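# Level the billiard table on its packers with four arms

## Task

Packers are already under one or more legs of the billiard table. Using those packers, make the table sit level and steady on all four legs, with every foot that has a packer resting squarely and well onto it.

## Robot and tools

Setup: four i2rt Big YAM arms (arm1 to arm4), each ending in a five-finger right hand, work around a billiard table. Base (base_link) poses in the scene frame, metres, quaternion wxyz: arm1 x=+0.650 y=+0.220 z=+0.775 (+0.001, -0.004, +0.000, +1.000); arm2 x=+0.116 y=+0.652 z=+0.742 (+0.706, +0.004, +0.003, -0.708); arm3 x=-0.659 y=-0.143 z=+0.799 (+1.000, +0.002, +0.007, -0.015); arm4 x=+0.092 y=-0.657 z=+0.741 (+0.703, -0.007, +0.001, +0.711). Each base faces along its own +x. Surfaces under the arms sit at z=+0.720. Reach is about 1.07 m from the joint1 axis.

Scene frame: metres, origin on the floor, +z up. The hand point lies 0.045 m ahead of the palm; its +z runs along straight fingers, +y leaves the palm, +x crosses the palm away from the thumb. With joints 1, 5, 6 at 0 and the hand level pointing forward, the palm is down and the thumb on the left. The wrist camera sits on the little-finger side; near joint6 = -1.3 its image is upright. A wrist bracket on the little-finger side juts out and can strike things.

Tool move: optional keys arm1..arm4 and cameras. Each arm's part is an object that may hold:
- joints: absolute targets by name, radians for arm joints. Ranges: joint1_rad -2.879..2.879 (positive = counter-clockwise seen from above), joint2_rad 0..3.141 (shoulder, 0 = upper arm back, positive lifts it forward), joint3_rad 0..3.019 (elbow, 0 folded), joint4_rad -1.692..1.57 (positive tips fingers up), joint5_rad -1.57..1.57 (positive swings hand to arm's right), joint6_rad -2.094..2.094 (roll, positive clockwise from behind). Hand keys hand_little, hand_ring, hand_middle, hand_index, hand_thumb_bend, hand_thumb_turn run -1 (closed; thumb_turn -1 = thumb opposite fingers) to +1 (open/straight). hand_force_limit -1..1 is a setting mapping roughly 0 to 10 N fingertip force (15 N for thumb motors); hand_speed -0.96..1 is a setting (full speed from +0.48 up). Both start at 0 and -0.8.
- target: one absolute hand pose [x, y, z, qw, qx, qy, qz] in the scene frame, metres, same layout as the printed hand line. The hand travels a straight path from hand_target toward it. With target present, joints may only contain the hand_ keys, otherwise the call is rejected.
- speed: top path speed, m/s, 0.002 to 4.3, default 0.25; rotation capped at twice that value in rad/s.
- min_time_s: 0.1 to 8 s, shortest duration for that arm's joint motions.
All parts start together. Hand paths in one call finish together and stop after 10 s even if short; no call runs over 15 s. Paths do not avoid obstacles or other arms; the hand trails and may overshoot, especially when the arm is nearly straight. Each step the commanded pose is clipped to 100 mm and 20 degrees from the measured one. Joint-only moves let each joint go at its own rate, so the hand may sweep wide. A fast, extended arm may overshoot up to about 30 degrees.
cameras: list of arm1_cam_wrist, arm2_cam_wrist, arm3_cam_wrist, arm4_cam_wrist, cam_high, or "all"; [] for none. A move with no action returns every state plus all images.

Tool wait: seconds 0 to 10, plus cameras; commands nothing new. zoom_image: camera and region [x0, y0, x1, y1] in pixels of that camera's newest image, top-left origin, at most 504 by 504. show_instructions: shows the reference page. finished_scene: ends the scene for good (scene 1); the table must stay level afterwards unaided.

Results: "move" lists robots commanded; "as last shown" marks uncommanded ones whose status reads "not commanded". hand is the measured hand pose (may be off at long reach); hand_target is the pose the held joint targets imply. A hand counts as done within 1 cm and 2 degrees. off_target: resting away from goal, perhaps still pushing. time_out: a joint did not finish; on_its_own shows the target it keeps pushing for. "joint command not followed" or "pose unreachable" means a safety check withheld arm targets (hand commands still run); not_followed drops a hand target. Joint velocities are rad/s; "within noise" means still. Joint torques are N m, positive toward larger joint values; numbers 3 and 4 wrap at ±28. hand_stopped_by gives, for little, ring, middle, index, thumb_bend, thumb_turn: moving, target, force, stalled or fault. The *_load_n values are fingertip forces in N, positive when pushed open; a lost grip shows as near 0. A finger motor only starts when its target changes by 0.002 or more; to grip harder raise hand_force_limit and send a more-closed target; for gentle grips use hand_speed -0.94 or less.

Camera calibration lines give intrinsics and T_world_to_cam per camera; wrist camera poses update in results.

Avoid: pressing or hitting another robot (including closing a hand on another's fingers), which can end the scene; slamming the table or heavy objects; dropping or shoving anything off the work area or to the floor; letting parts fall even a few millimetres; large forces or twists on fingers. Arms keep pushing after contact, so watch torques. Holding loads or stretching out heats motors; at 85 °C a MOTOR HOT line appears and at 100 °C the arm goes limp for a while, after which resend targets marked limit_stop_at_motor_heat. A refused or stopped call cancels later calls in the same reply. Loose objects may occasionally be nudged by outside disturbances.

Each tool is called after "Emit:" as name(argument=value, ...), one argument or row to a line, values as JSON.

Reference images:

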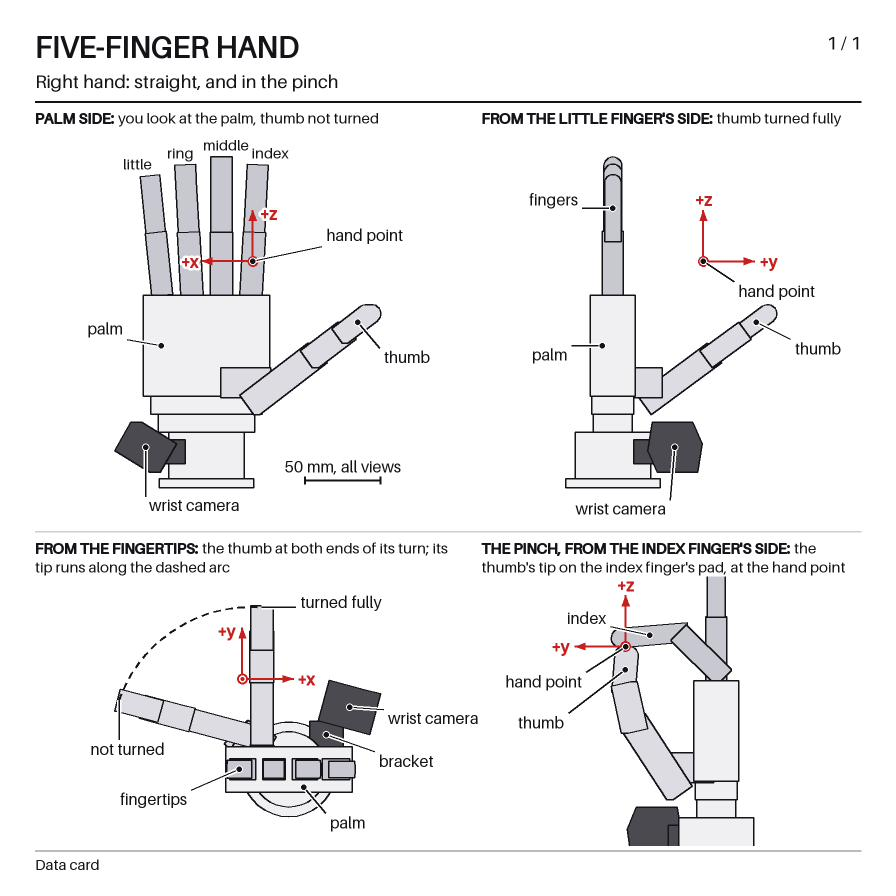

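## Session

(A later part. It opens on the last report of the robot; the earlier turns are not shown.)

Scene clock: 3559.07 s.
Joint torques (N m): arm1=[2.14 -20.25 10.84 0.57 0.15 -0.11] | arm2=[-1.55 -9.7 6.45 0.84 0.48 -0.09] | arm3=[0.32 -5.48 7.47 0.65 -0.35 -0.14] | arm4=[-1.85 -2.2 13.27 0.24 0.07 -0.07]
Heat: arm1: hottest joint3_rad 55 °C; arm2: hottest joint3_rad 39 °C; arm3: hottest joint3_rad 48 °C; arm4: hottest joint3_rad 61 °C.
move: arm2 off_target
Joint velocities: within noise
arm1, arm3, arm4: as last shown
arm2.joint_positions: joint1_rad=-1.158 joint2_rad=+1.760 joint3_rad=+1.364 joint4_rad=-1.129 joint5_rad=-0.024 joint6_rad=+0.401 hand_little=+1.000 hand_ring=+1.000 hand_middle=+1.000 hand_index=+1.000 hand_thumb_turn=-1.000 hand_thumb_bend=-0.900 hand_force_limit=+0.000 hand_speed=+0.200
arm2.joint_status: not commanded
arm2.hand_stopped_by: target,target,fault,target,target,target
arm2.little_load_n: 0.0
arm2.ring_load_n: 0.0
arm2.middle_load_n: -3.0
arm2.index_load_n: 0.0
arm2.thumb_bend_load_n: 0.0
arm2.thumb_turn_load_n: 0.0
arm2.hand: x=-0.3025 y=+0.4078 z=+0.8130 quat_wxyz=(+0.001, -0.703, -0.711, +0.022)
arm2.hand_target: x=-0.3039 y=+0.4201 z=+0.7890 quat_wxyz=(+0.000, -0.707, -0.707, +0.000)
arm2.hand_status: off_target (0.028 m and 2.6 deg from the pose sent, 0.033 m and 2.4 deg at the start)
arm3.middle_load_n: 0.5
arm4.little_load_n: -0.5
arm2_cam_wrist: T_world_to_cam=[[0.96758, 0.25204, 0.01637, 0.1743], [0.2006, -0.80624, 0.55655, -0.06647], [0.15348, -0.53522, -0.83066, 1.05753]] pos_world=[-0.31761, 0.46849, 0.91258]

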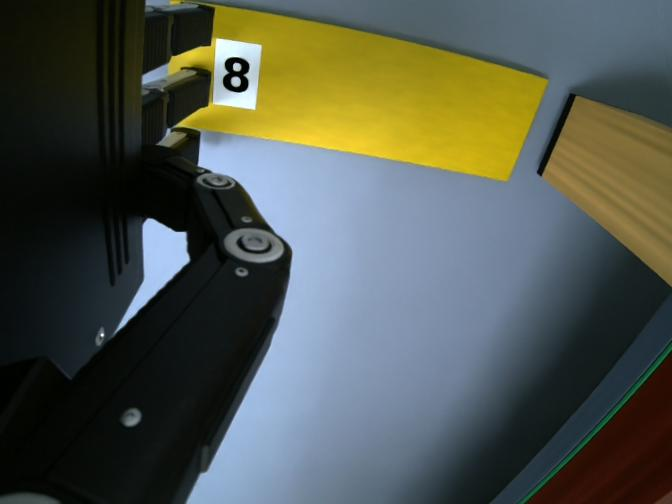

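Emit:
move(
  arm2={"target": [-0.302, 0.4075, 0.798, 0, -0.7071, -0.7071, 0], "speed": 0.05},
)

Emit:
move(
  arm2={"target": [-0.307, 0.4055, 0.86, 0, -0.7071, -0.7071, 0], "speed": 0.15},
  cameras=["arm2_cam_wrist"],
)

Scene clock: 3565.77 s.
Joint torques (N m): arm1=[2.14 -20.25 10.84 0.57 0.15 -0.11] | arm2=[0.15 -9.99 8.28 0.1 0.37 0.03] | arm3=[-0.15 -5.6 7.56 0.57 -0.32 -0.14] | arm4=[-0.97 -2.73 13.12 0.2 0.03 -0.06]
Heat: arm1: hottest joint3_rad 55 °C; arm2: hottest joint3_rad 39 °C; arm3: hottest joint3_rad 48 °C; arm4: hottest joint3_rad 61 °C.
move: arm2 off_target
Joint velocities: within noise
arm1, arm3, arm4: as last shown
arm2.joint_positions: joint1_rad=-1.154 joint2_rad=+1.760 joint3_rad=+1.364 joint4_rad=-1.130 joint5_rad=-0.019 joint6_rad=+0.408 hand_little=+1.000 hand_ring=+1.000 hand_middle=+1.000 hand_index=+1.000 hand_thumb_turn=-1.000 hand_thumb_bend=-0.900 hand_force_limit=+0.000 hand_speed=+0.200
arm2.joint_status: not commanded
arm2.hand_stopped_by: target,target,fault,target,target,target
arm2.little_load_n: 0.0
arm2.ring_load_n: 0.0
arm2.middle_load_n: -1.5
arm2.index_load_n: 0.0
arm2.thumb_bend_load_n: 0.0
arm2.thumb_turn_load_n: 0.0
arm2.hand: x=-0.3019 y=+0.4067 z=+0.8128 quat_wxyz=(+0.003, -0.705, -0.709, +0.021)
arm2.hand_target: x=-0.3016 y=+0.4077 z=+0.7982 quat_wxyz=(+0.000, -0.707, -0.707, +0.000)
arm2.hand_status: off_target (0.015 m and 2.4 deg from the pose sent, 0.015 m and 2.6 deg at the start)
arm3.middle_load_n: 0.0
arm4.little_load_n: 0.0
pictures: none

Scene clock: 3566.80 s.
Joint torques (N m): arm1=[2.14 -20.25 10.85 0.57 0.15 -0.11] | arm2=[-0.44 -14.56 9.94 -0.02 0.1 0] | arm3=[0.03 -5.54 7.56 0.65 -0.35 -0.17] | arm4=[-1.38 -2.84 13.29 0.17 0.02 -0.01]
Heat: arm1: hottest joint3_rad 55 °C; arm2: hottest joint3_rad 39 °C; arm3: hottest joint3_rad 48 °C; arm4: hottest joint3_rad 61 °C.
move: arm2 off_target
Joint velocities: within noise
arm1, arm3, arm4: as last shown
arm2.joint_positions: joint1_rad=-1.154 joint2_rad=+1.762 joint3_rad=+1.457 joint4_rad=-1.286 joint5_rad=-0.012 joint6_rad=+0.409 hand_little=+1.000 hand_ring=+1.000 hand_middle=+1.000 hand_index=+1.000 hand_thumb_turn=-1.000 hand_thumb_bend=-0.900 hand_force_limit=+0.000 hand_speed=+0.200
arm2.joint_status: not commanded
arm2.hand_stopped_by: target,target,fault,target,target,target
arm2.little_load_n: 0.0
arm2.ring_load_n: 0.0
arm2.middle_load_n: 0.0
arm2.index_load_n: 0.0
arm2.thumb_bend_load_n: 0.0
arm2.thumb_turn_load_n: 0.0
arm2.hand: x=-0.2983 y=+0.4094 z=+0.8475 quat_wxyz=(-0.006, -0.705, -0.709, -0.011)
arm2.hand_target: x=-0.3067 y=+0.4056 z=+0.8601 quat_wxyz=(+0.000, -0.707, -0.707, +0.000)
arm2.hand_status: off_target (0.016 m and 1.4 deg from the pose sent, 0.047 m and 2.4 deg at the start)
arm4.little_load_n: -0.5
arm2_cam_wrist: T_world_to_cam=[[0.96614, 0.24552, 0.07933, 0.11814], [0.16623, -0.82745, 0.53638, -0.06964], [0.19733, -0.50503, -0.84024, 1.0952]] pos_world=[-0.31867, 0.46648, 0.94822]

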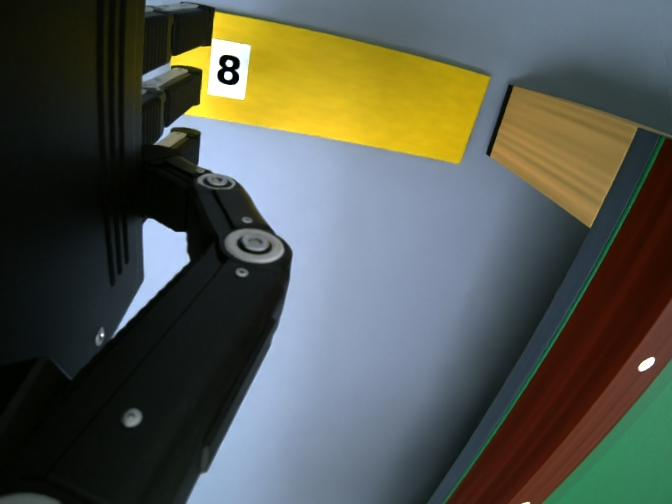

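Emit:
move(
  arm2={"target": [-0.307, 0.406, 0.788, 0, -0.7071, -0.7071, 0], "speed": 0.1},
)

Emit:
move(
  arm2={"target": [-0.275, 0.408, 0.788, 0, -0.7071, -0.7071, 0], "speed": 0.05},
  cameras=["arm2_cam_wrist"],
)

Scene clock: 3577.27 s.
Joint torques (N m): arm1=[2.14 -20.31 10.85 0.58 0.16 -0.11] | arm2=[-1.08 -11.05 6.04 1.43 -0.06 0.06] | arm3=[0.38 -5.07 7.72 0.76 -0.32 -0.15] | arm4=[-1.14 -2.08 13.27 0.27 0.05 -0.06]
Heat: arm1: hottest joint3_rad 55 °C; arm2: hottest joint3_rad 40 °C; arm3: hottest joint3_rad 48 °C; arm4: hottest joint3_rad 61 °C.
move: arm2 off_target
Joint velocities: within noise
arm1, arm3, arm4: as last shown
arm2.joint_positions: joint1_rad=-1.154 joint2_rad=+1.784 joint3_rad=+1.399 joint4_rad=-1.146 joint5_rad=-0.009 joint6_rad=+0.409 hand_little=+1.000 hand_ring=+1.000 hand_middle=+1.000 hand_index=+1.000 hand_thumb_turn=-1.000 hand_thumb_bend=-0.900 hand_force_limit=+0.000 hand_speed=+0.200
arm2.joint_status: not commanded
arm2.hand_stopped_by: target,target,fault,target,target,target
arm2.little_load_n: 0.0
arm2.ring_load_n: 0.0
arm2.middle_load_n: -1.5
arm2.index_load_n: 0.0
arm2.thumb_bend_load_n: 0.0
arm2.thumb_turn_load_n: 0.0
arm2.hand: x=-0.3107 y=+0.4050 z=+0.8128 quat_wxyz=(+0.007, -0.705, -0.709, +0.016)
arm2.hand_target: x=-0.3063 y=+0.4064 z=+0.7888 quat_wxyz=(+0.000, -0.707, -0.707, +0.000)
arm2.hand_status: off_target (0.025 m and 2.0 deg from the pose sent, 0.060 m and 1.4 deg at the start)
arm3.index_load_n: 0.5
arm4.little_load_n: 0.0
arm4.thumb_bend_load_n: 0.5
pictures: none

Scene clock: 3578.40 s.
Joint torques (N m): arm1=[2.14 -20.25 10.84 0.58 0.15 -0.11] | arm2=[-0.21 -11.22 5.01 0.76 -0.05 0] | arm3=[0.21 -5.54 7.61 0.65 -0.33 -0.14] | arm4=[-1.26 -2.61 13.42 0.23 0.04 -0.09]
Heat: arm1: hottest joint3_rad 55 °C; arm2: hottest joint3_rad 40 °C; arm3: hottest joint3_rad 48 °C; arm4: hottest joint3_rad 61 °C.
move: arm2 off_target
Joint velocities: within noise
arm1, arm3, arm4: as last shown
arm2.joint_positions: joint1_rad=-1.144 joint2_rad=+1.725 joint3_rad=+1.312 joint4_rad=-1.094 joint5_rad=-0.007 joint6_rad=+0.431 hand_little=+1.000 hand_ring=+1.000 hand_middle=+1.000 hand_index=+1.000 hand_thumb_turn=-1.000 hand_thumb_bend=-0.900 hand_force_limit=+0.000 hand_speed=+0.200
arm2.joint_status: not commanded
arm2.hand_stopped_by: target,target,fault,target,target,target
arm2.little_load_n: 0.0
arm2.ring_load_n: 0.0
arm2.middle_load_n: 0.0
arm2.index_load_n: 0.0
arm2.thumb_bend_load_n: 0.0
arm2.thumb_turn_load_n: 0.0
arm2.hand: x=-0.2920 y=+0.4074 z=+0.8106 quat_wxyz=(+0.012, -0.709, -0.705, +0.028)
arm2.hand_target: x=-0.2747 y=+0.4086 z=+0.7891 quat_wxyz=(+0.000, -0.707, -0.707, +0.000)
arm2.hand_status: off_target (0.028 m and 3.5 deg from the pose sent, 0.043 m and 2.0 deg at the start)
arm3.index_load_n: 0.0
arm4.thumb_bend_load_n: 0.0
arm2_cam_wrist: T_world_to_cam=[[0.9717, 0.23618, -0.00431, 0.18871], [0.2001, -0.81325, 0.54642, -0.05669], [0.12555, -0.53182, -0.8375, 1.04969]] pos_world=[-0.30382, 0.46757, 0.9109]

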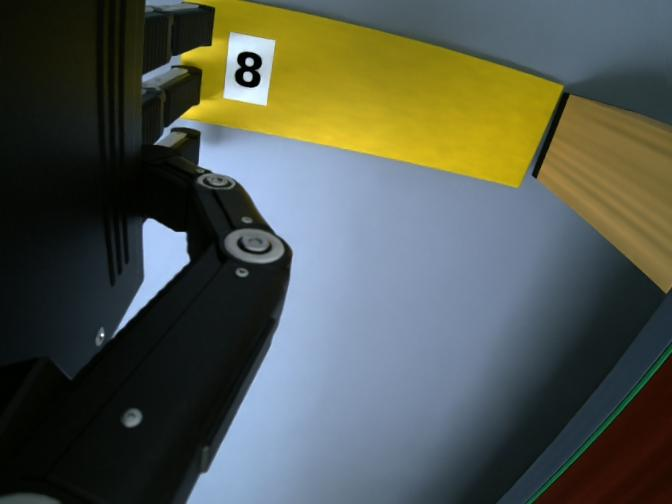

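Emit:
move(
  arm2={"target": [-0.25, 0.4115, 0.788, 0, -0.7071, -0.7071, 0], "speed": 0.05},
  cameras=["arm2_cam_wrist"],
)

Emit:
zoom_image(
  camera="arm2_cam_wrist",
  region=[440, 20, 672, 220],
)

Scene clock: 3581.80 s.
Joint torques (N m): arm1=[2.2 -20.25 10.84 0.59 0.15 -0.11] | arm2=[0.09 -11.16 4.83 0.21 -0.15 0.09] | arm3=[0.21 -5.48 7.62 0.68 -0.32 -0.17] | arm4=[-1.03 -2.02 13.3 0.06 0.09 -0.05]
Heat: arm1: hottest joint3_rad 55 °C; arm2: hottest joint3_rad 39 °C; arm3: hottest joint3_rad 48 °C; arm4: hottest joint3_rad 61 °C.
move: arm2 off_target
Joint velocities: within noise
arm1, arm3, arm4: as last shown
arm2.joint_positions: joint1_rad=-1.129 joint2_rad=+1.671 joint3_rad=+1.238 joint4_rad=-1.068 joint5_rad=-0.005 joint6_rad=+0.447 hand_little=+1.000 hand_ring=+1.000 hand_middle=+1.000 hand_index=+1.000 hand_thumb_turn=-1.000 hand_thumb_bend=-0.900 hand_force_limit=+0.000 hand_speed=+0.200
arm2.joint_status: not commanded
arm2.hand_stopped_by: target,target,fault,target,target,target
arm2.little_load_n: 0.0
arm2.ring_load_n: 0.0
arm2.middle_load_n: 0.5
arm2.index_load_n: 0.0
arm2.thumb_bend_load_n: 0.0
arm2.thumb_turn_load_n: 0.0
arm2.hand: x=-0.2697 y=+0.4100 z=+0.8096 quat_wxyz=(+0.013, -0.709, -0.704, +0.030)
arm2.hand_target: x=-0.2499 y=+0.4120 z=+0.7892 quat_wxyz=(+0.000, -0.707, -0.707, +0.000)
arm2.hand_status: off_target (0.029 m and 3.8 deg from the pose sent, 0.048 m and 3.5 deg at the start)
arm2_cam_wrist: T_world_to_cam=[[0.97212, 0.23429, -0.00964, 0.17165], [0.20132, -0.81283, 0.5466, -0.05855], [0.12023, -0.5333, -0.83734, 1.04647]] pos_world=[-0.2809, 0.47028, 0.9099]

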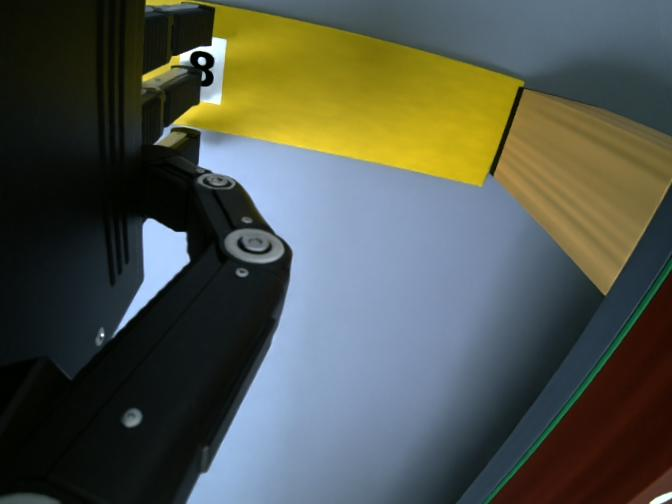

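Scaled by 2.172 from the camera's image (finer frame: 960x720).

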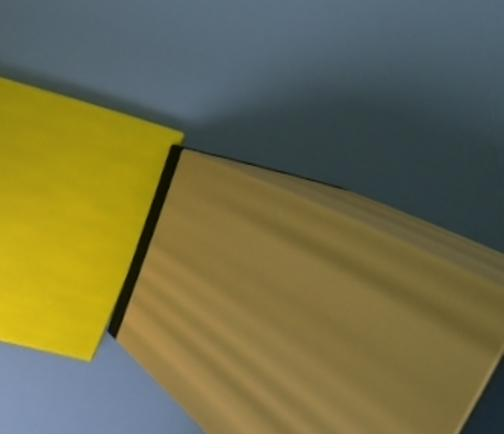

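Emit:
move(
  cameras=["cam_high", "arm1_cam_wrist"],
)

Scene clock: 3593.07 s.
Joint torques (N m): arm1=[2.08 -20.31 10.85 0.59 0.16 -0.11] | arm2=[0.21 -10.52 4.9 0.62 -0.21 0.03] | arm3=[0.38 -5.54 7.66 0.77 -0.36 -0.12] | arm4=[-1.26 -2.2 13.2 0.27 0.07 -0.07]
Heat: arm1: hottest joint3_rad 55 °C; arm2: hottest joint3_rad 39 °C; arm3: hottest joint3_rad 48 °C; arm4: hottest joint3_rad 61 °C.
Joint velocities: within noise
arm1.joint_positions: joint1_rad=+1.520 joint2_rad=+2.133 joint3_rad=+2.369 joint4_rad=-1.700 joint5_rad=+0.025 joint6_rad=-1.636 hand_little=+1.000 hand_ring=+1.000 hand_middle=+1.000 hand_index=+1.000 hand_thumb_turn=-1.000 hand_thumb_bend=-0.900 hand_force_limit=+0.000 hand_speed=+0.200
arm1.joint_status: not commanded
arm1.hand_stopped_by: target,target,target,target,target,target
arm1.little_load_n: 0.0
arm1.ring_load_n: 0.5
arm1.middle_load_n: 0.0
arm1.index_load_n: 0.0
arm1.thumb_bend_load_n: 0.5
arm1.thumb_turn_load_n: 0.0
arm1.hand: x=+0.5466 y=-0.4303 z=+1.0097 quat_wxyz=(-0.045, -0.710, +0.702, -0.028) (m; scene frame)
arm1.hand_target: x=+0.5501 y=-0.4379 z=+1.0391 quat_wxyz=(-0.070, -0.712, +0.697, -0.049) (m; scene frame)
arm1.hand_status: not commanded
arm2.joint_positions: joint1_rad=-1.129 joint2_rad=+1.671 joint3_rad=+1.238 joint4_rad=-1.068 joint5_rad=-0.005 joint6_rad=+0.447 hand_little=+1.000 hand_ring=+1.000 hand_middle=+1.000 hand_index=+1.000 hand_thumb_turn=-1.000 hand_thumb_bend=-0.900 hand_force_limit=+0.000 hand_speed=+0.200
arm2.joint_status: not commanded
arm2.hand_stopped_by: target,target,fault,target,target,target
arm2.little_load_n: 0.0
arm2.ring_load_n: 0.0
arm2.middle_load_n: 0.0
arm2.index_load_n: 0.0
arm2.thumb_bend_load_n: 0.0
arm2.thumb_turn_load_n: 0.0
arm2.hand: x=-0.2697 y=+0.4100 z=+0.8096 quat_wxyz=(+0.013, -0.709, -0.704, +0.030) (m; scene frame)
arm2.hand_target: x=-0.2499 y=+0.4120 z=+0.7892 quat_wxyz=(+0.000, -0.707, -0.707, +0.000) (m; scene frame)
arm2.hand_status: off_target (0.029 m and 3.8 deg from the pose sent, 0.048 m and 3.5 deg at the start)
arm3.joint_positions: joint1_rad=+0.660 joint2_rad=+1.177 joint3_rad=+1.318 joint4_rad=-1.496 joint5_rad=-0.029 joint6_rad=+0.493 hand_little=+1.000 hand_ring=+1.000 hand_middle=+1.000 hand_index=+1.000 hand_thumb_turn=-1.000 hand_thumb_bend=+0.600 hand_force_limit=+0.000 hand_speed=+0.200
arm3.joint_status: not commanded
arm3.hand_stopped_by: target,target,target,target,target,target
arm3.little_load_n: 0.0
arm3.ring_load_n: -0.5
arm3.middle_load_n: 0.0
arm3.index_load_n: 0.0
arm3.thumb_bend_load_n: 0.0
arm3.thumb_turn_load_n: 0.0
arm3.hand: x=-0.4185 y=+0.1035 z=+1.0883 quat_wxyz=(-0.105, +0.750, -0.653, +0.004) (m; scene frame)
arm3.hand_target: x=-0.4201 y=+0.1000 z=+1.0801 quat_wxyz=(-0.090, +0.754, -0.651, +0.000) (m; scene frame)
arm3.hand_status: not commanded
arm4.joint_positions: joint1_rad=-0.614 joint2_rad=+0.972 joint3_rad=+0.949 joint4_rad=-1.574 joint5_rad=-0.015 joint6_rad=+0.966 hand_little=+1.000 hand_ring=+1.000 hand_middle=+1.000 hand_index=+1.000 hand_thumb_turn=-1.000 hand_thumb_bend=-0.900 hand_force_limit=+0.000 hand_speed=+0.200
arm4.joint_status: not commanded
arm4.hand_stopped_by: target,target,target,target,target,target
arm4.little_load_n: 0.0
arm4.ring_load_n: 0.0
arm4.middle_load_n: 0.0
arm4.index_load_n: 0.0
arm4.thumb_bend_load_n: 0.0
arm4.thumb_turn_load_n: 0.0
arm4.hand: x=+0.1634 y=-0.4258 z=+0.9457 quat_wxyz=(+0.015, +0.708, -0.706, +0.002) (m; scene frame)
arm4.hand_target: x=+0.1697 y=-0.4201 z=+0.9598 quat_wxyz=(+0.000, +0.707, -0.707, +0.000) (m; scene frame)
arm4.hand_status: not commanded
pictures: arm1_cam_wrist, cam_high
camera_calibration:
arm1_cam_wrist: T_world_to_cam=[[-0.9648, -0.2621, 0.02145, 0.39518], [-0.22711, 0.87155, 0.43453, 0.05907], [-0.13259, 0.41436, -0.9004, 1.27133]] pos_world=[0.56325, -0.4747, 1.11056]

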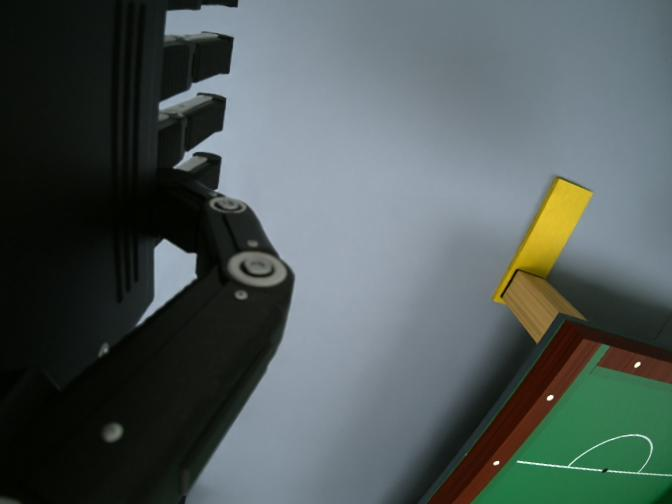

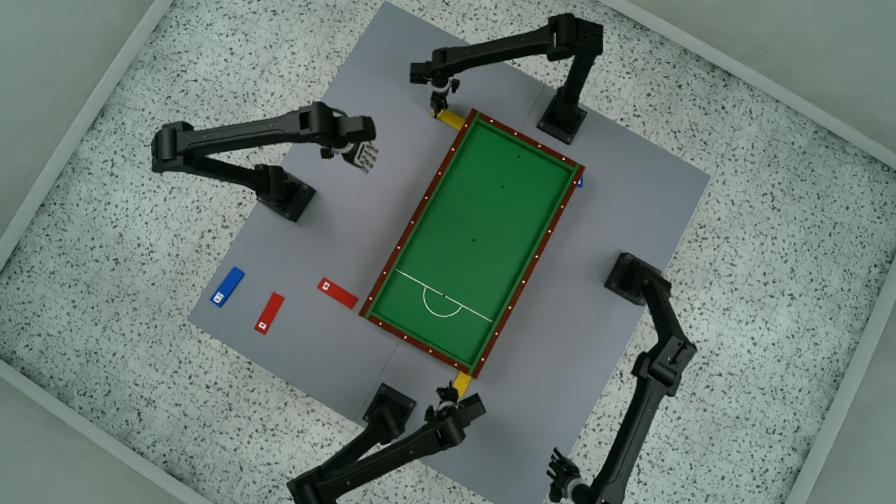

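Emit:
move(
  arm2={"target": [-0.273, 0.4095, 0.798, 0, -0.7071, -0.7071, 0], "speed": 0.05},
)

Emit:
move(
  arm2={"target": [-0.28, 0.408, 0.86, 0, -0.7071, -0.7071, 0], "speed": 0.15},
)

Emit:
move(
  arm2={"target": [-0.35, 0.405, 0.86, 0, -0.6756, -0.7373, 0], "speed": 0.25},
  cameras=["arm2_cam_wrist"],
)

Scene clock: 3604.03 s.
Joint torques (N m): arm1=[2.14 -20.25 10.85 0.58 0.15 -0.11] | arm2=[-0.56 -9.76 8.32 0.03 -0.19 -0.03] | arm3=[-0.03 -5.36 7.61 0.66 -0.35 -0.13] | arm4=[-1.79 -1.85 13.34 0.21 0.04 -0.07]
Heat: arm1: hottest joint3_rad 55 °C; arm2: hottest joint3_rad 38 °C; arm3: hottest joint3_rad 48 °C; arm4: hottest joint3_rad 61 °C.
move: arm2 off_target
Joint velocities: within noise
arm1, arm3, arm4: as last shown
arm1.ring_load_n: 0.0
arm1.thumb_bend_load_n: 0.0
arm2.joint_positions: joint1_rad=-1.130 joint2_rad=+1.693 joint3_rad=+1.271 joint4_rad=-1.101 joint5_rad=-0.005 joint6_rad=+0.445 hand_little=+1.000 hand_ring=+1.000 hand_middle=+1.000 hand_index=+1.000 hand_thumb_turn=-1.000 hand_thumb_bend=-0.900 hand_force_limit=+0.000 hand_speed=+0.200
arm2.joint_status: not commanded
arm2.hand_stopped_by: target,target,fault,target,target,target
arm2.little_load_n: 0.0
arm2.ring_load_n: 0.0
arm2.middle_load_n: 0.0
arm2.index_load_n: 0.0
arm2.thumb_bend_load_n: 0.0
arm2.thumb_turn_load_n: 0.0
arm2.hand: x=-0.2730 y=+0.4086 z=+0.8115 quat_wxyz=(+0.009, -0.709, -0.705, +0.019)
arm2.hand_target: x=-0.2727 y=+0.4097 z=+0.7982 quat_wxyz=(+0.000, -0.707, -0.707, +0.000)
arm2.hand_status: off_target (0.014 m and 2.5 deg from the pose sent, 0.012 m and 3.8 deg at the start)
arm3.ring_load_n: 0.0
pictures: none

Scene clock: 3605.07 s.
Joint torques (N m): arm1=[2.08 -20.25 10.85 0.58 0.15 -0.11] | arm2=[-1.38 -13.39 9.8 -0.21 -0.08 -0.05] | arm3=[0.26 -5.36 7.65 0.7 -0.34 -0.13] | arm4=[-1.73 -2.26 13.24 0.02 0.04 -0.03]
Heat: arm1: hottest joint3_rad 55 °C; arm2: hottest joint3_rad 39 °C; arm3: hottest joint3_rad 48 °C; arm4: hottest joint3_rad 61 °C.
move: arm2 off_target
Joint velocities: within noise
arm1, arm3, arm4: as last shown
arm1.middle_load_n: 0.5
arm2.joint_positions: joint1_rad=-1.132 joint2_rad=+1.699 joint3_rad=+1.371 joint4_rad=-1.264 joint5_rad=-0.007 joint6_rad=+0.440 hand_little=+1.000 hand_ring=+1.000 hand_middle=+1.000 hand_index=+1.000 hand_thumb_turn=-1.000 hand_thumb_bend=-0.900 hand_force_limit=+0.000 hand_speed=+0.200
arm2.joint_status: not commanded
arm2.hand_stopped_by: target,target,fault,target,target,target
arm2.little_load_n: 0.0
arm2.ring_load_n: 0.0
arm2.middle_load_n: 0.0
arm2.index_load_n: 0.0
arm2.thumb_bend_load_n: 0.0
arm2.thumb_turn_load_n: 0.0
arm2.hand: x=-0.2708 y=+0.4101 z=+0.8471 quat_wxyz=(-0.003, -0.708, -0.706, -0.012)
arm2.hand_target: x=-0.2797 y=+0.4081 z=+0.8600 quat_wxyz=(+0.000, -0.707, -0.707, +0.000)
arm2.hand_status: off_target (0.016 m and 1.4 deg from the pose sent, 0.049 m and 2.5 deg at the start)
arm4.thumb_bend_load_n: 0.5
pictures: none

Scene clock: 3606.20 s.
Joint torques (N m): arm1=[2.14 -20.25 10.84 0.58 0.15 -0.11] | arm2=[-0.21 -14.33 10.62 -0.14 -0.07 -0.05] | arm3=[0.26 -5.36 7.58 0.61 -0.32 -0.15] | arm4=[-0.85 -2.37 13.49 0.39 0.09 -0.09]
Heat: arm1: hottest joint3_rad 55 °C; arm2: hottest joint3_rad 39 °C; arm3: hottest joint3_rad 48 °C; arm4: hottest joint3_rad 61 °C.
move: arm2 off_target
Joint velocities: within noise
arm1, arm3, arm4: as last shown
arm1.middle_load_n: 0.0
arm2.joint_positions: joint1_rad=-1.175 joint2_rad=+1.864 joint3_rad=+1.613 joint4_rad=-1.334 joint5_rad=-0.007 joint6_rad=+0.314 hand_little=+1.000 hand_ring=+1.000 hand_middle=+1.000 hand_index=+1.000 hand_thumb_turn=-1.000 hand_thumb_bend=-0.900 hand_force_limit=+0.000 hand_speed=+0.200
arm2.joint_status: not commanded
arm2.hand_stopped_by: target,target,fault,target,target,target
arm2.little_load_n: 0.0
arm2.ring_load_n: 0.0
arm2.middle_load_n: 0.0
arm2.index_load_n: 0.0
arm2.thumb_bend_load_n: 0.0
arm2.thumb_turn_load_n: 0.0
arm2.hand: x=-0.3408 y=+0.4083 z=+0.8510 quat_wxyz=(-0.003, -0.678, -0.735, -0.008)
arm2.hand_target: x=-0.3496 y=+0.4051 z=+0.8599 quat_wxyz=(+0.000, -0.676, -0.737, +0.000)
arm2.hand_status: off_target (0.013 m and 1.1 deg from the pose sent, 0.080 m and 5.4 deg at the start)
arm4.thumb_bend_load_n: 0.0
arm2_cam_wrist: T_world_to_cam=[[0.94586, 0.3164, 0.07232, 0.12928], [0.23109, -0.81299, 0.53446, -0.04752], [0.2279, -0.48882, -0.84209, 1.11137]] pos_world=[-0.36458, 0.46372, 0.95192]

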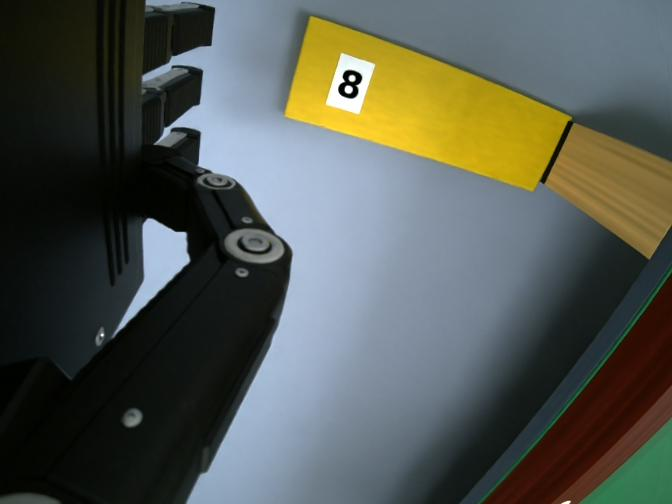

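Emit:
zoom_image(
  camera="arm2_cam_wrist",
  region=[500, 90, 620, 220],
)

Scaled by 3.877 from the camera's image (finer frame: 960x720).

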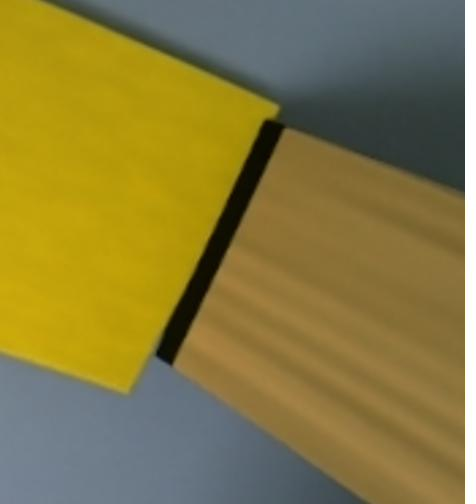

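Emit:
move(
  arm2={"target": [-0.222, 0.417, 0.855, 0, -0.7071, -0.7071, 0], "speed": 0.25},
)

Emit:
move(
  arm2={"target": [-0.222, 0.417, 0.79, 0, -0.7071, -0.7071, 0], "speed": 0.1},
  cameras=["arm2_cam_wrist"],
)

Scene clock: 3623.63 s.
Joint torques (N m): arm1=[2.08 -20.31 10.85 0.57 0.15 -0.11] | arm2=[-0.38 -11.11 7.36 0.85 0.05 0.07] | arm3=[0.44 -5.6 7.57 0.58 -0.34 -0.16] | arm4=[-1.49 -1.9 13.41 0.23 0.07 -0.05]
Heat: arm1: hottest joint3_rad 55 °C; arm2: hottest joint3_rad 41 °C; arm3: hottest joint3_rad 48 °C; arm4: hottest joint3_rad 61 °C.
move: arm2 done
Joint velocities: within noise
arm1, arm3, arm4: as last shown
arm2.joint_positions: joint1_rad=-1.100 joint2_rad=+1.555 joint3_rad=+1.221 joint4_rad=-1.241 joint5_rad=-0.009 joint6_rad=+0.460 hand_little=+1.000 hand_ring=+1.000 hand_middle=+1.000 hand_index=+1.000 hand_thumb_turn=-1.000 hand_thumb_bend=-0.900 hand_force_limit=+0.000 hand_speed=+0.200
arm2.joint_status: not commanded
arm2.hand_stopped_by: target,target,fault,target,target,target
arm2.little_load_n: 0.0
arm2.ring_load_n: 0.0
arm2.middle_load_n: 0.0
arm2.index_load_n: 0.0
arm2.thumb_bend_load_n: 0.0
arm2.thumb_turn_load_n: 0.0
arm2.hand: x=-0.2185 y=+0.4187 z=+0.8570 quat_wxyz=(-0.002, -0.704, -0.710, -0.004)
arm2.hand_target: x=-0.2219 y=+0.4170 z=+0.8550 quat_wxyz=(+0.000, -0.707, -0.707, +0.000)
arm2.hand_status: done (0.004 m and 0.7 deg from the pose sent, 0.119 m and 4.7 deg at the start)
arm3.little_load_n: -0.5
arm3.middle_load_n: 0.5
pictures: none

Scene clock: 3624.80 s.
Joint torques (N m): arm1=[2.2 -20.25 10.84 0.58 0.16 -0.11] | arm2=[-0.91 -8.7 5.79 1.66 -0.06 0.08] | arm3=[0.26 -6.01 7.58 0.64 -0.33 -0.14] | arm4=[-1.14 -2.67 13.29 0.13 0.07 -0.06]
Heat: arm1: hottest joint3_rad 55 °C; arm2: hottest joint3_rad 40 °C; arm3: hottest joint3_rad 48 °C; arm4: hottest joint3_rad 61 °C.
move: arm2 off_target
Joint velocities: within noise
arm1, arm3, arm4: as last shown
arm2.joint_positions: joint1_rad=-1.100 joint2_rad=+1.595 joint3_rad=+1.140 joint4_rad=-1.088 joint5_rad=-0.007 joint6_rad=+0.461 hand_little=+1.000 hand_ring=+1.000 hand_middle=+1.000 hand_index=+1.000 hand_thumb_turn=-1.000 hand_thumb_bend=-0.900 hand_force_limit=+0.000 hand_speed=+0.200
arm2.joint_status: not commanded
arm2.hand_stopped_by: target,target,fault,target,target,target
arm2.little_load_n: 0.0
arm2.ring_load_n: 0.0
arm2.middle_load_n: -2.5
arm2.index_load_n: 0.0
arm2.thumb_bend_load_n: 0.0
arm2.thumb_turn_load_n: 0.0
arm2.hand: x=-0.2239 y=+0.4170 z=+0.8103 quat_wxyz=(+0.005, -0.704, -0.710, +0.011)
arm2.hand_target: x=-0.2213 y=+0.4174 z=+0.7907 quat_wxyz=(+0.000, -0.707, -0.707, +0.000)
arm2.hand_status: off_target (0.020 m and 1.4 deg from the pose sent, 0.067 m and 0.7 deg at the start)
arm3.little_load_n: 0.0
arm3.middle_load_n: 0.0
arm2_cam_wrist: T_world_to_cam=[[0.96797, 0.24901, 0.03215, 0.08456], [0.1926, -0.81857, 0.54116, -0.05754], [0.16107, -0.51763, -0.8403, 1.05032]] pos_world=[-0.23994, 0.47552, 0.91101]

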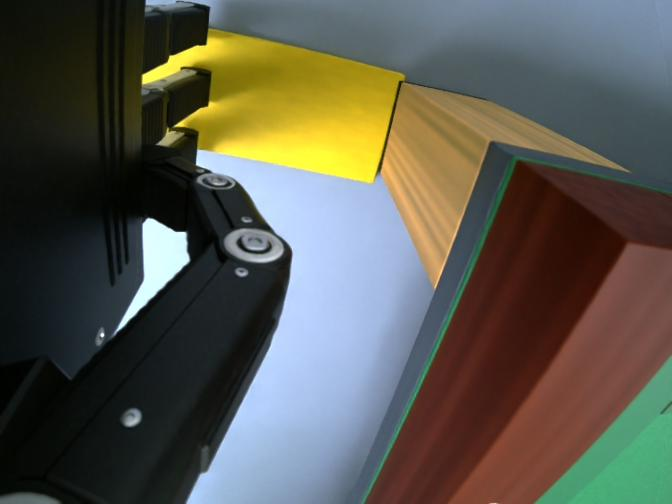

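Emit:
move(
  arm2={"target": [-0.223, 0.430, 0.79, 0, -0.7071, -0.7071, 0], "speed": 0.05},
  cameras=["arm2_cam_wrist"],
)

Emit:
zoom_image(
  camera="arm2_cam_wrist",
  region=[320, 40, 460, 200],
)

Scene clock: 3628.00 s.
Joint torques (N m): arm1=[2.14 -20.25 10.84 0.58 0.16 -0.11] | arm2=[-2.02 -8.35 5.07 1.4 0.3 -0.09] | arm3=[-0.26 -5.25 7.54 0.65 -0.32 -0.16] | arm4=[-1.67 -2.73 13.42 0.27 0.07 -0.05]
Heat: arm1: hottest joint3_rad 55 °C; arm2: hottest joint3_rad 40 °C; arm3: hottest joint3_rad 48 °C; arm4: hottest joint3_rad 61 °C.
move: arm2 off_target
Joint velocities: within noise
arm1, arm3, arm4: as last shown
arm2.joint_positions: joint1_rad=-1.110 joint2_rad=+1.588 joint3_rad=+1.132 joint4_rad=-1.078 joint5_rad=-0.018 joint6_rad=+0.450 hand_little=+1.000 hand_ring=+1.000 hand_middle=+1.000 hand_index=+1.000 hand_thumb_turn=-1.000 hand_thumb_bend=-0.900 hand_force_limit=+0.000 hand_speed=+0.200
arm2.joint_status: not commanded
arm2.hand_stopped_by: target,target,fault,target,target,target
arm2.little_load_n: 0.0
arm2.ring_load_n: 0.0
arm2.middle_load_n: -3.0
arm2.index_load_n: 0.0
arm2.thumb_bend_load_n: 0.0
arm2.thumb_turn_load_n: 0.0
arm2.hand: x=-0.2244 y=+0.4196 z=+0.8106 quat_wxyz=(+0.001, -0.704, -0.710, +0.016)
arm2.hand_target: x=-0.2222 y=+0.4301 z=+0.7909 quat_wxyz=(+0.000, -0.707, -0.707, +0.000)
arm2.hand_status: off_target (0.023 m and 1.9 deg from the pose sent, 0.024 m and 1.4 deg at the start)
arm2_cam_wrist: T_world_to_cam=[[0.96784, 0.25011, 0.02687, 0.08823], [0.1943, -0.81114, 0.55164, -0.06665], [0.15976, -0.52868, -0.83365, 1.05091]] pos_world=[-0.24034, 0.47946, 0.91049]

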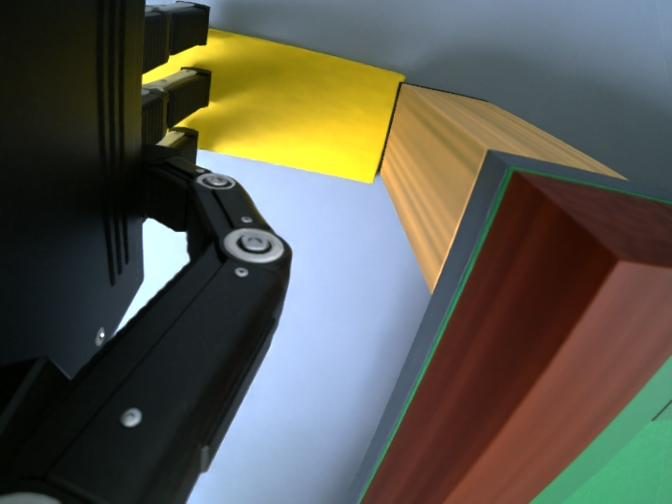

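Scaled by 3.150 from the camera's image (finer frame: 960x720).

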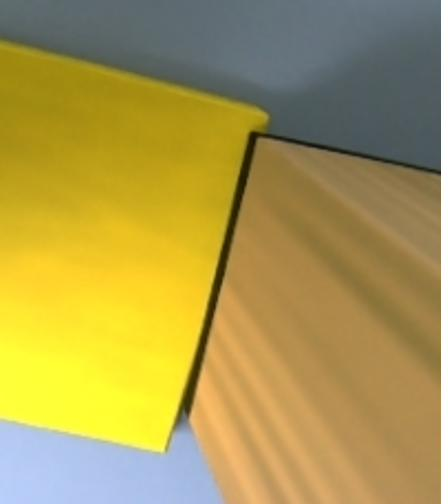

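Emit:
move(
  arm2={"target": [-0.223, 0.434, 0.786, 0, -0.7071, -0.7071, 0], "speed": 0.05},
)

Emit:
move(
  arm2={"target": [-0.200, 0.433, 0.786, 0, -0.7071, -0.7071, 0], "speed": 0.05},
  cameras=["arm2_cam_wrist"],
)

Emit:
zoom_image(
  camera="arm2_cam_wrist",
  region=[320, 40, 460, 200],
)

Scene clock: 3633.67 s.
Joint torques (N m): arm1=[2.14 -20.25 10.82 0.58 0.15 -0.11] | arm2=[-1.85 -7.65 4.97 1.61 0.48 -0.02] | arm3=[0.21 -5.3 7.56 0.62 -0.35 -0.11] | arm4=[-1.2 -1.96 13.46 0.17 0.08 -0.05]
Heat: arm1: hottest joint3_rad 55 °C; arm2: hottest joint3_rad 40 °C; arm3: hottest joint3_rad 48 °C; arm4: hottest joint3_rad 61 °C.
move: arm2 off_target
Joint velocities: within noise
arm1, arm3, arm4: as last shown
arm2.joint_positions: joint1_rad=-1.114 joint2_rad=+1.583 joint3_rad=+1.124 joint4_rad=-1.069 joint5_rad=-0.023 joint6_rad=+0.442 hand_little=+1.000 hand_ring=+1.000 hand_middle=+1.000 hand_index=+1.000 hand_thumb_turn=-1.000 hand_thumb_bend=-0.900 hand_force_limit=+0.000 hand_speed=+0.200
arm2.joint_status: not commanded
arm2.hand_stopped_by: target,target,fault,target,target,target
arm2.little_load_n: 0.0
arm2.ring_load_n: 0.0
arm2.middle_load_n: -3.5
arm2.index_load_n: 0.0
arm2.thumb_bend_load_n: 0.0
arm2.thumb_turn_load_n: 0.0
arm2.hand: x=-0.2242 y=+0.4207 z=+0.8102 quat_wxyz=(+0.000, -0.702, -0.712, +0.020)
arm2.hand_target: x=-0.2218 y=+0.4341 z=+0.7872 quat_wxyz=(+0.000, -0.707, -0.707, +0.000)
arm2.hand_status: off_target (0.028 m and 2.4 deg from the pose sent, 0.029 m and 1.9 deg at the start)
arm4.middle_load_n: -0.5
pictures: none

Scene clock: 3634.63 s.
Joint torques (N m): arm1=[2.14 -20.25 10.84 0.57 0.15 -0.11] | arm2=[0.15 -8.29 4.75 0.43 0.41 0.05] | arm3=[0.38 -5.71 7.69 0.73 -0.33 -0.11] | arm4=[-1.2 -1.9 13.31 0.29 0.07 -0.08]
Heat: arm1: hottest joint3_rad 55 °C; arm2: hottest joint3_rad 40 °C; arm3: hottest joint3_rad 48 °C; arm4: hottest joint3_rad 61 °C.
move: arm2 off_target
Joint velocities: within noise
arm1.joint_positions: joint1_rad=+1.520 joint2_rad=+2.133 joint3_rad=+2.369 joint4_rad=-1.700 joint5_rad=+0.025 joint6_rad=-1.636 hand_little=+1.000 hand_ring=+1.000 hand_middle=+1.000 hand_index=+1.000 hand_thumb_turn=-1.000 hand_thumb_bend=-0.900 hand_force_limit=+0.000 hand_speed=+0.200
arm1.joint_status: not commanded
arm1.hand_stopped_by: target,target,target,target,target,target
arm1.little_load_n: 0.0
arm1.ring_load_n: 0.0
arm1.middle_load_n: 0.0
arm1.index_load_n: 0.0
arm1.thumb_bend_load_n: 0.0
arm1.thumb_turn_load_n: 0.0
arm1.hand: x=+0.5466 y=-0.4303 z=+1.0097 quat_wxyz=(-0.045, -0.710, +0.702, -0.028)
arm1.hand_target: x=+0.5501 y=-0.4379 z=+1.0391 quat_wxyz=(-0.070, -0.712, +0.697, -0.049)
arm1.hand_status: not commanded
arm2.joint_positions: joint1_rad=-1.108 joint2_rad=+1.544 joint3_rad=+1.074 joint4_rad=-1.028 joint5_rad=-0.021 joint6_rad=+0.452 hand_little=+1.000 hand_ring=+1.000 hand_middle=+1.000 hand_index=+1.000 hand_thumb_turn=-1.000 hand_thumb_bend=-0.900 hand_force_limit=+0.000 hand_speed=+0.200
arm2.joint_status: not commanded
arm2.hand_stopped_by: target,target,fault,target,target,target
arm2.little_load_n: 0.0
arm2.ring_load_n: 0.0
arm2.middle_load_n: 0.0
arm2.index_load_n: 0.0
arm2.thumb_bend_load_n: 0.0
arm2.thumb_turn_load_n: 0.0
arm2.hand: x=-0.2157 y=+0.4221 z=+0.8084 quat_wxyz=(+0.005, -0.703, -0.710, +0.034)
arm2.hand_target: x=-0.1995 y=+0.4331 z=+0.7873 quat_wxyz=(+0.000, -0.707, -0.707, +0.000)
arm2.hand_status: off_target (0.029 m and 4.0 deg from the pose sent, 0.036 m and 2.4 deg at the start)
arm3.joint_positions: joint1_rad=+0.660 joint2_rad=+1.177 joint3_rad=+1.318 joint4_rad=-1.496 joint5_rad=-0.029 joint6_rad=+0.493 hand_little=+1.000 hand_ring=+1.000 hand_middle=+1.000 hand_index=+1.000 hand_thumb_turn=-1.000 hand_thumb_bend=+0.600 hand_force_limit=+0.000 hand_speed=+0.200
arm3.joint_status: not commanded
arm3.hand_stopped_by: target,target,target,target,target,target
arm3.little_load_n: 0.0
arm3.ring_load_n: 0.0
arm3.middle_load_n: 0.0
arm3.index_load_n: 0.0
arm3.thumb_bend_load_n: 0.0
arm3.thumb_turn_load_n: 0.0
arm3.hand: x=-0.4185 y=+0.1035 z=+1.0883 quat_wxyz=(-0.105, +0.750, -0.653, +0.004)
arm3.hand_target: x=-0.4201 y=+0.1000 z=+1.0801 quat_wxyz=(-0.090, +0.754, -0.651, +0.000)
arm3.hand_status: not commanded
arm4.joint_positions: joint1_rad=-0.614 joint2_rad=+0.972 joint3_rad=+0.949 joint4_rad=-1.574 joint5_rad=-0.015 joint6_rad=+0.966 hand_little=+1.000 hand_ring=+1.000 hand_middle=+1.000 hand_index=+1.000 hand_thumb_turn=-1.000 hand_thumb_bend=-0.900 hand_force_limit=+0.000 hand_speed=+0.200
arm4.joint_status: not commanded
arm4.hand_stopped_by: target,target,target,target,target,target
arm4.little_load_n: 0.0
arm4.ring_load_n: 0.0
arm4.middle_load_n: 0.0
arm4.index_load_n: 0.0
arm4.thumb_bend_load_n: -0.5
arm4.thumb_turn_load_n: 0.0
arm4.hand: x=+0.1634 y=-0.4258 z=+0.9457 quat_wxyz=(+0.015, +0.708, -0.706, +0.002)
arm4.hand_target: x=+0.1697 y=-0.4201 z=+0.9598 quat_wxyz=(+0.000, +0.707, -0.707, +0.000)
arm4.hand_status: not commanded
arm2_cam_wrist: T_world_to_cam=[[0.9678, 0.25154, -0.00947, 0.10786], [0.21346, -0.80015, 0.56053, -0.07277], [0.13342, -0.5445, -0.82808, 1.0455]] pos_world=[-0.22834, 0.48392, 0.90757]

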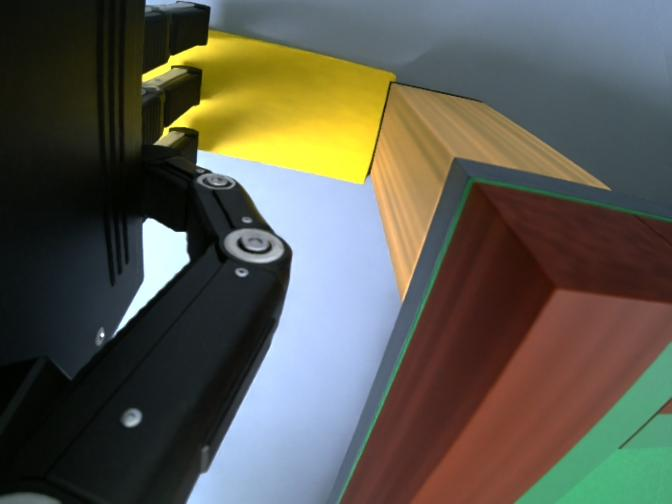

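Scaled by 3.150 from the camera's image (finer frame: 960x720).

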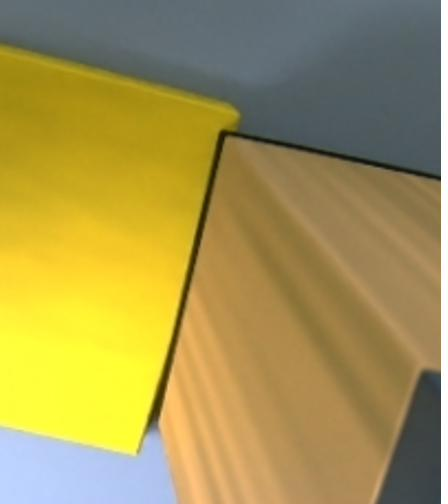

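Emit:
move(
  arm2={"target": [-0.219, 0.423, 0.798, 0, -0.7071, -0.7071, 0], "speed": 0.05},
)

Emit:
move(
  arm2={"target": [-0.225, 0.421, 0.86, 0, -0.7071, -0.7071, 0], "speed": 0.15},
)

Emit:
move(
  arm2={"target": [-0.355, 0.396, 0.86, 0, -0.6756, -0.7373, 0], "speed": 0.25},
  cameras=["arm2_cam_wrist"],
)

Scene clock: 3641.10 s.
Joint torques (N m): arm1=[2.2 -20.25 10.85 0.58 0.15 -0.11] | arm2=[-0.91 -8 7.72 -0.16 0.32 0.05] | arm3=[0.32 -5.07 7.57 0.62 -0.33 -0.15] | arm4=[-1.2 -1.61 13.2 0.2 0.09 -0.05]
Heat: arm1: hottest joint3_rad 55 °C; arm2: hottest joint3_rad 39 °C; arm3: hottest joint3_rad 48 °C; arm4: hottest joint3_rad 61 °C.
move: arm2 off_target
Joint velocities: within noise
arm1, arm3, arm4: as last shown
arm1.thumb_bend_load_n: -0.5
arm2.joint_positions: joint1_rad=-1.108 joint2_rad=+1.568 joint3_rad=+1.107 joint4_rad=-1.058 joint5_rad=-0.018 joint6_rad=+0.453 hand_little=+1.000 hand_ring=+1.000 hand_middle=+1.000 hand_index=+1.000 hand_thumb_turn=-1.000 hand_thumb_bend=-0.900 hand_force_limit=+0.000 hand_speed=+0.200
arm2.joint_status: not commanded
arm2.hand_stopped_by: target,target,fault,target,target,target
arm2.little_load_n: 0.0
arm2.ring_load_n: 0.0
arm2.middle_load_n: 0.0
arm2.index_load_n: 0.0
arm2.thumb_bend_load_n: 0.0
arm2.thumb_turn_load_n: 0.0
arm2.hand: x=-0.2204 y=+0.4203 z=+0.8102 quat_wxyz=(+0.003, -0.704, -0.710, +0.024)
arm2.hand_target: x=-0.2187 y=+0.4231 z=+0.7983 quat_wxyz=(+0.000, -0.707, -0.707, +0.000)
arm2.hand_status: off_target (0.013 m and 2.8 deg from the pose sent, 0.011 m and 4.0 deg at the start)
arm3.little_load_n: -0.5
arm4.thumb_bend_load_n: 0.0
pictures: none

Scene clock: 3642.13 s.
Joint torques (N m): arm1=[2.14 -20.25 10.84 0.58 0.15 -0.11] | arm2=[-0.26 -10.75 9.72 -0.2 0.11 0.09] | arm3=[-0.03 -5.77 7.57 0.66 -0.32 -0.15] | arm4=[-1.61 -2.2 13.31 0.13 0.05 -0.1]
Heat: arm1: hottest joint3_rad 55 °C; arm2: hottest joint3_rad 39 °C; arm3: hottest joint3_rad 48 °C; arm4: hottest joint3_rad 61 °C.
move: arm2 off_target
Joint velocities: within noise
arm1, arm3, arm4: as last shown
arm1.thumb_bend_load_n: 0.0
arm2.joint_positions: joint1_rad=-1.108 joint2_rad=+1.563 joint3_rad=+1.200 joint4_rad=-1.230 joint5_rad=-0.012 joint6_rad=+0.453 hand_little=+1.000 hand_ring=+1.000 hand_middle=+1.000 hand_index=+1.000 hand_thumb_turn=-1.000 hand_thumb_bend=-0.900 hand_force_limit=+0.000 hand_speed=+0.200
arm2.joint_status: not commanded
arm2.hand_stopped_by: target,target,fault,target,target,target
arm2.little_load_n: 0.0
arm2.ring_load_n: 0.0
arm2.middle_load_n: 0.0
arm2.index_load_n: 0.0
arm2.thumb_bend_load_n: 0.0
arm2.thumb_turn_load_n: 0.0
arm2.hand: x=-0.2149 y=+0.4240 z=+0.8471 quat_wxyz=(-0.006, -0.704, -0.710, -0.012)
arm2.hand_target: x=-0.2247 y=+0.4211 z=+0.8600 quat_wxyz=(+0.000, -0.707, -0.707, +0.000)
arm2.hand_status: off_target (0.017 m and 1.6 deg from the pose sent, 0.050 m and 2.8 deg at the start)
arm3.little_load_n: 0.0
arm4.little_load_n: 0.5
pictures: none

Scene clock: 3643.40 s.
Joint torques (N m): arm1=[2.14 -20.25 10.84 0.59 0.15 -0.11] | arm2=[-0.73 -15.15 10.41 0.29 0.09 -0.13] | arm3=[0.26 -5.95 7.58 0.7 -0.32 -0.14] | arm4=[-1.03 -1.96 13.31 0.13 0.09 -0.02]
Heat: arm1: hottest joint3_rad 55 °C; arm2: hottest joint3_rad 39 °C; arm3: hottest joint3_rad 48 °C; arm4: hottest joint3_rad 61 °C.
move: arm2 off_target
Joint velocities: within noise
arm1, arm3, arm4: as last shown
arm2.joint_positions: joint1_rad=-1.161 joint2_rad=+1.888 joint3_rad=+1.643 joint4_rad=-1.344 joint5_rad=-0.012 joint6_rad=+0.325 hand_little=+1.000 hand_ring=+1.000 hand_middle=+1.000 hand_index=+1.000 hand_thumb_turn=-1.000 hand_thumb_bend=-0.900 hand_force_limit=+0.000 hand_speed=+0.200
arm2.joint_status: not commanded
arm2.hand_stopped_by: target,target,fault,target,target,target
arm2.little_load_n: 0.0
arm2.ring_load_n: 0.0
arm2.middle_load_n: 0.0
arm2.index_load_n: 0.0
arm2.thumb_bend_load_n: 0.0
arm2.thumb_turn_load_n: 0.0
arm2.hand: x=-0.3440 y=+0.3974 z=+0.8490 quat_wxyz=(-0.006, -0.677, -0.736, -0.010)
arm2.hand_target: x=-0.3546 y=+0.3961 z=+0.8600 quat_wxyz=(+0.000, -0.676, -0.737, +0.000)
arm2.hand_status: off_target (0.016 m and 1.4 deg from the pose sent, 0.143 m and 4.8 deg at the start)
arm3.thumb_turn_load_n: -0.5
arm4.little_load_n: 0.0
arm2_cam_wrist: T_world_to_cam=[[0.94442, 0.31934, 0.07812, 0.12939], [0.22975, -0.81106, 0.53795, -0.05879], [0.23515, -0.49011, -0.83935, 1.10574]] pos_world=[-0.36871, 0.45293, 0.94961]

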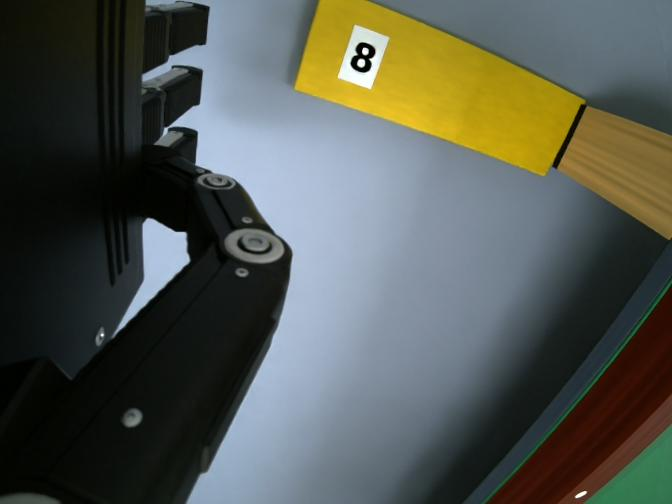

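Emit:
move(
  arm2={"target": [-0.338, 0.412, 0.86, 0, -0.6756, -0.7373, 0], "speed": 0.15},
)

Emit:
move(
  arm2={"target": [-0.338, 0.412, 0.797, 0, -0.6756, -0.7373, 0], "speed": 0.15},
  cameras=["arm2_cam_wrist"],
)

Scene clock: 3647.13 s.
Joint torques (N m): arm1=[2.14 -20.31 10.84 0.58 0.15 -0.11] | arm2=[-0.56 -15.91 7.86 0.98 0.08 -0.11] | arm3=[0.38 -5.42 7.56 0.7 -0.33 -0.13] | arm4=[-1.08 -2.37 13.24 0.18 0.06 -0.07]
Heat: arm1: hottest joint3_rad 55 °C; arm2: hottest joint3_rad 39 °C; arm3: hottest joint3_rad 48 °C; arm4: hottest joint3_rad 61 °C.
move: arm2 done
Joint velocities: within noise
arm1, arm3, arm4: as last shown
arm2.joint_positions: joint1_rad=-1.174 joint2_rad=+1.847 joint3_rad=+1.600 joint4_rad=-1.342 joint5_rad=-0.011 joint6_rad=+0.310 hand_little=+1.000 hand_ring=+1.000 hand_middle=+1.000 hand_index=+1.000 hand_thumb_turn=-1.000 hand_thumb_bend=-0.900 hand_force_limit=+0.000 hand_speed=+0.200
arm2.joint_status: not commanded
arm2.hand_stopped_by: target,target,fault,target,target,target
arm2.little_load_n: 0.0
arm2.ring_load_n: 0.0
arm2.middle_load_n: 0.0
arm2.index_load_n: 0.0
arm2.thumb_bend_load_n: 0.0
arm2.thumb_turn_load_n: 0.0
arm2.hand: x=-0.3339 y=+0.4096 z=+0.8559 quat_wxyz=(-0.005, -0.676, -0.736, -0.009)
arm2.hand_target: x=-0.3381 y=+0.4121 z=+0.8600 quat_wxyz=(+0.000, -0.676, -0.737, +0.000)
arm2.hand_status: done (0.006 m and 1.3 deg from the pose sent, 0.019 m and 1.3 deg at the start)
arm3.thumb_turn_load_n: 0.0
pictures: none

Scene clock: 3648.10 s.
Joint torques (N m): arm1=[2.2 -20.25 10.84 0.58 0.15 -0.11] | arm2=[-0.62 -12.92 7.36 0.96 0.04 -0.06] | arm3=[0.21 -5.48 7.66 0.61 -0.33 -0.11] | arm4=[-1.61 -1.14 13.39 0.14 0.08 -0.06]
Heat: arm1: hottest joint3_rad 55 °C; arm2: hottest joint3_rad 39 °C; arm3: hottest joint3_rad 48 °C; arm4: hottest joint3_rad 61 °C.
move: arm2 off_target
Joint velocities: within noise
arm1, arm3, arm4: as last shown
arm2.joint_positions: joint1_rad=-1.174 joint2_rad=+1.867 joint3_rad=+1.502 joint4_rad=-1.192 joint5_rad=-0.010 joint6_rad=+0.310 hand_little=+1.000 hand_ring=+1.000 hand_middle=+1.000 hand_index=+1.000 hand_thumb_turn=-1.000 hand_thumb_bend=-0.900 hand_force_limit=+0.000 hand_speed=+0.200
arm2.joint_status: not commanded
arm2.hand_stopped_by: target,target,fault,target,target,target
arm2.little_load_n: 0.0
arm2.ring_load_n: 0.0
arm2.middle_load_n: 0.0
arm2.index_load_n: 0.0
arm2.thumb_bend_load_n: 0.0
arm2.thumb_turn_load_n: 0.0
arm2.hand: x=-0.3357 y=+0.4094 z=+0.8080 quat_wxyz=(+0.002, -0.676, -0.737, +0.005)
arm2.hand_target: x=-0.3378 y=+0.4121 z=+0.7971 quat_wxyz=(+0.000, -0.676, -0.737, +0.000)
arm2.hand_status: off_target (0.011 m and 0.6 deg from the pose sent, 0.059 m and 1.3 deg at the start)
arm3.thumb_turn_load_n: -0.5
arm2_cam_wrist: T_world_to_cam=[[0.9455, 0.32258, 0.04445, 0.1472], [0.24887, -0.80388, 0.54022, -0.0273], [0.21, -0.49971, -0.84035, 1.07159]] pos_world=[-0.35741, 0.46606, 0.90871]

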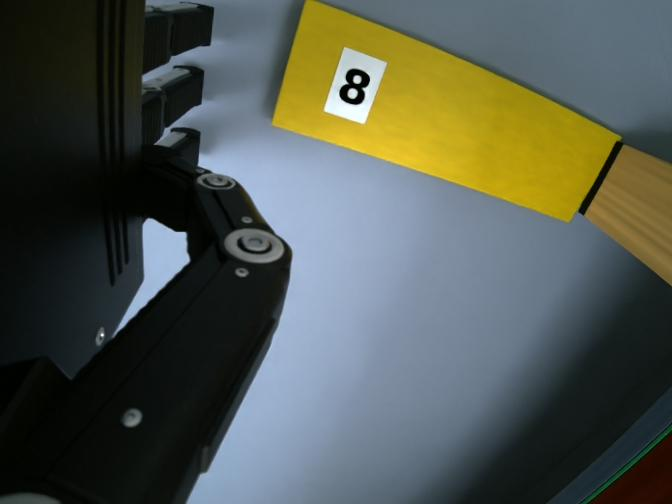

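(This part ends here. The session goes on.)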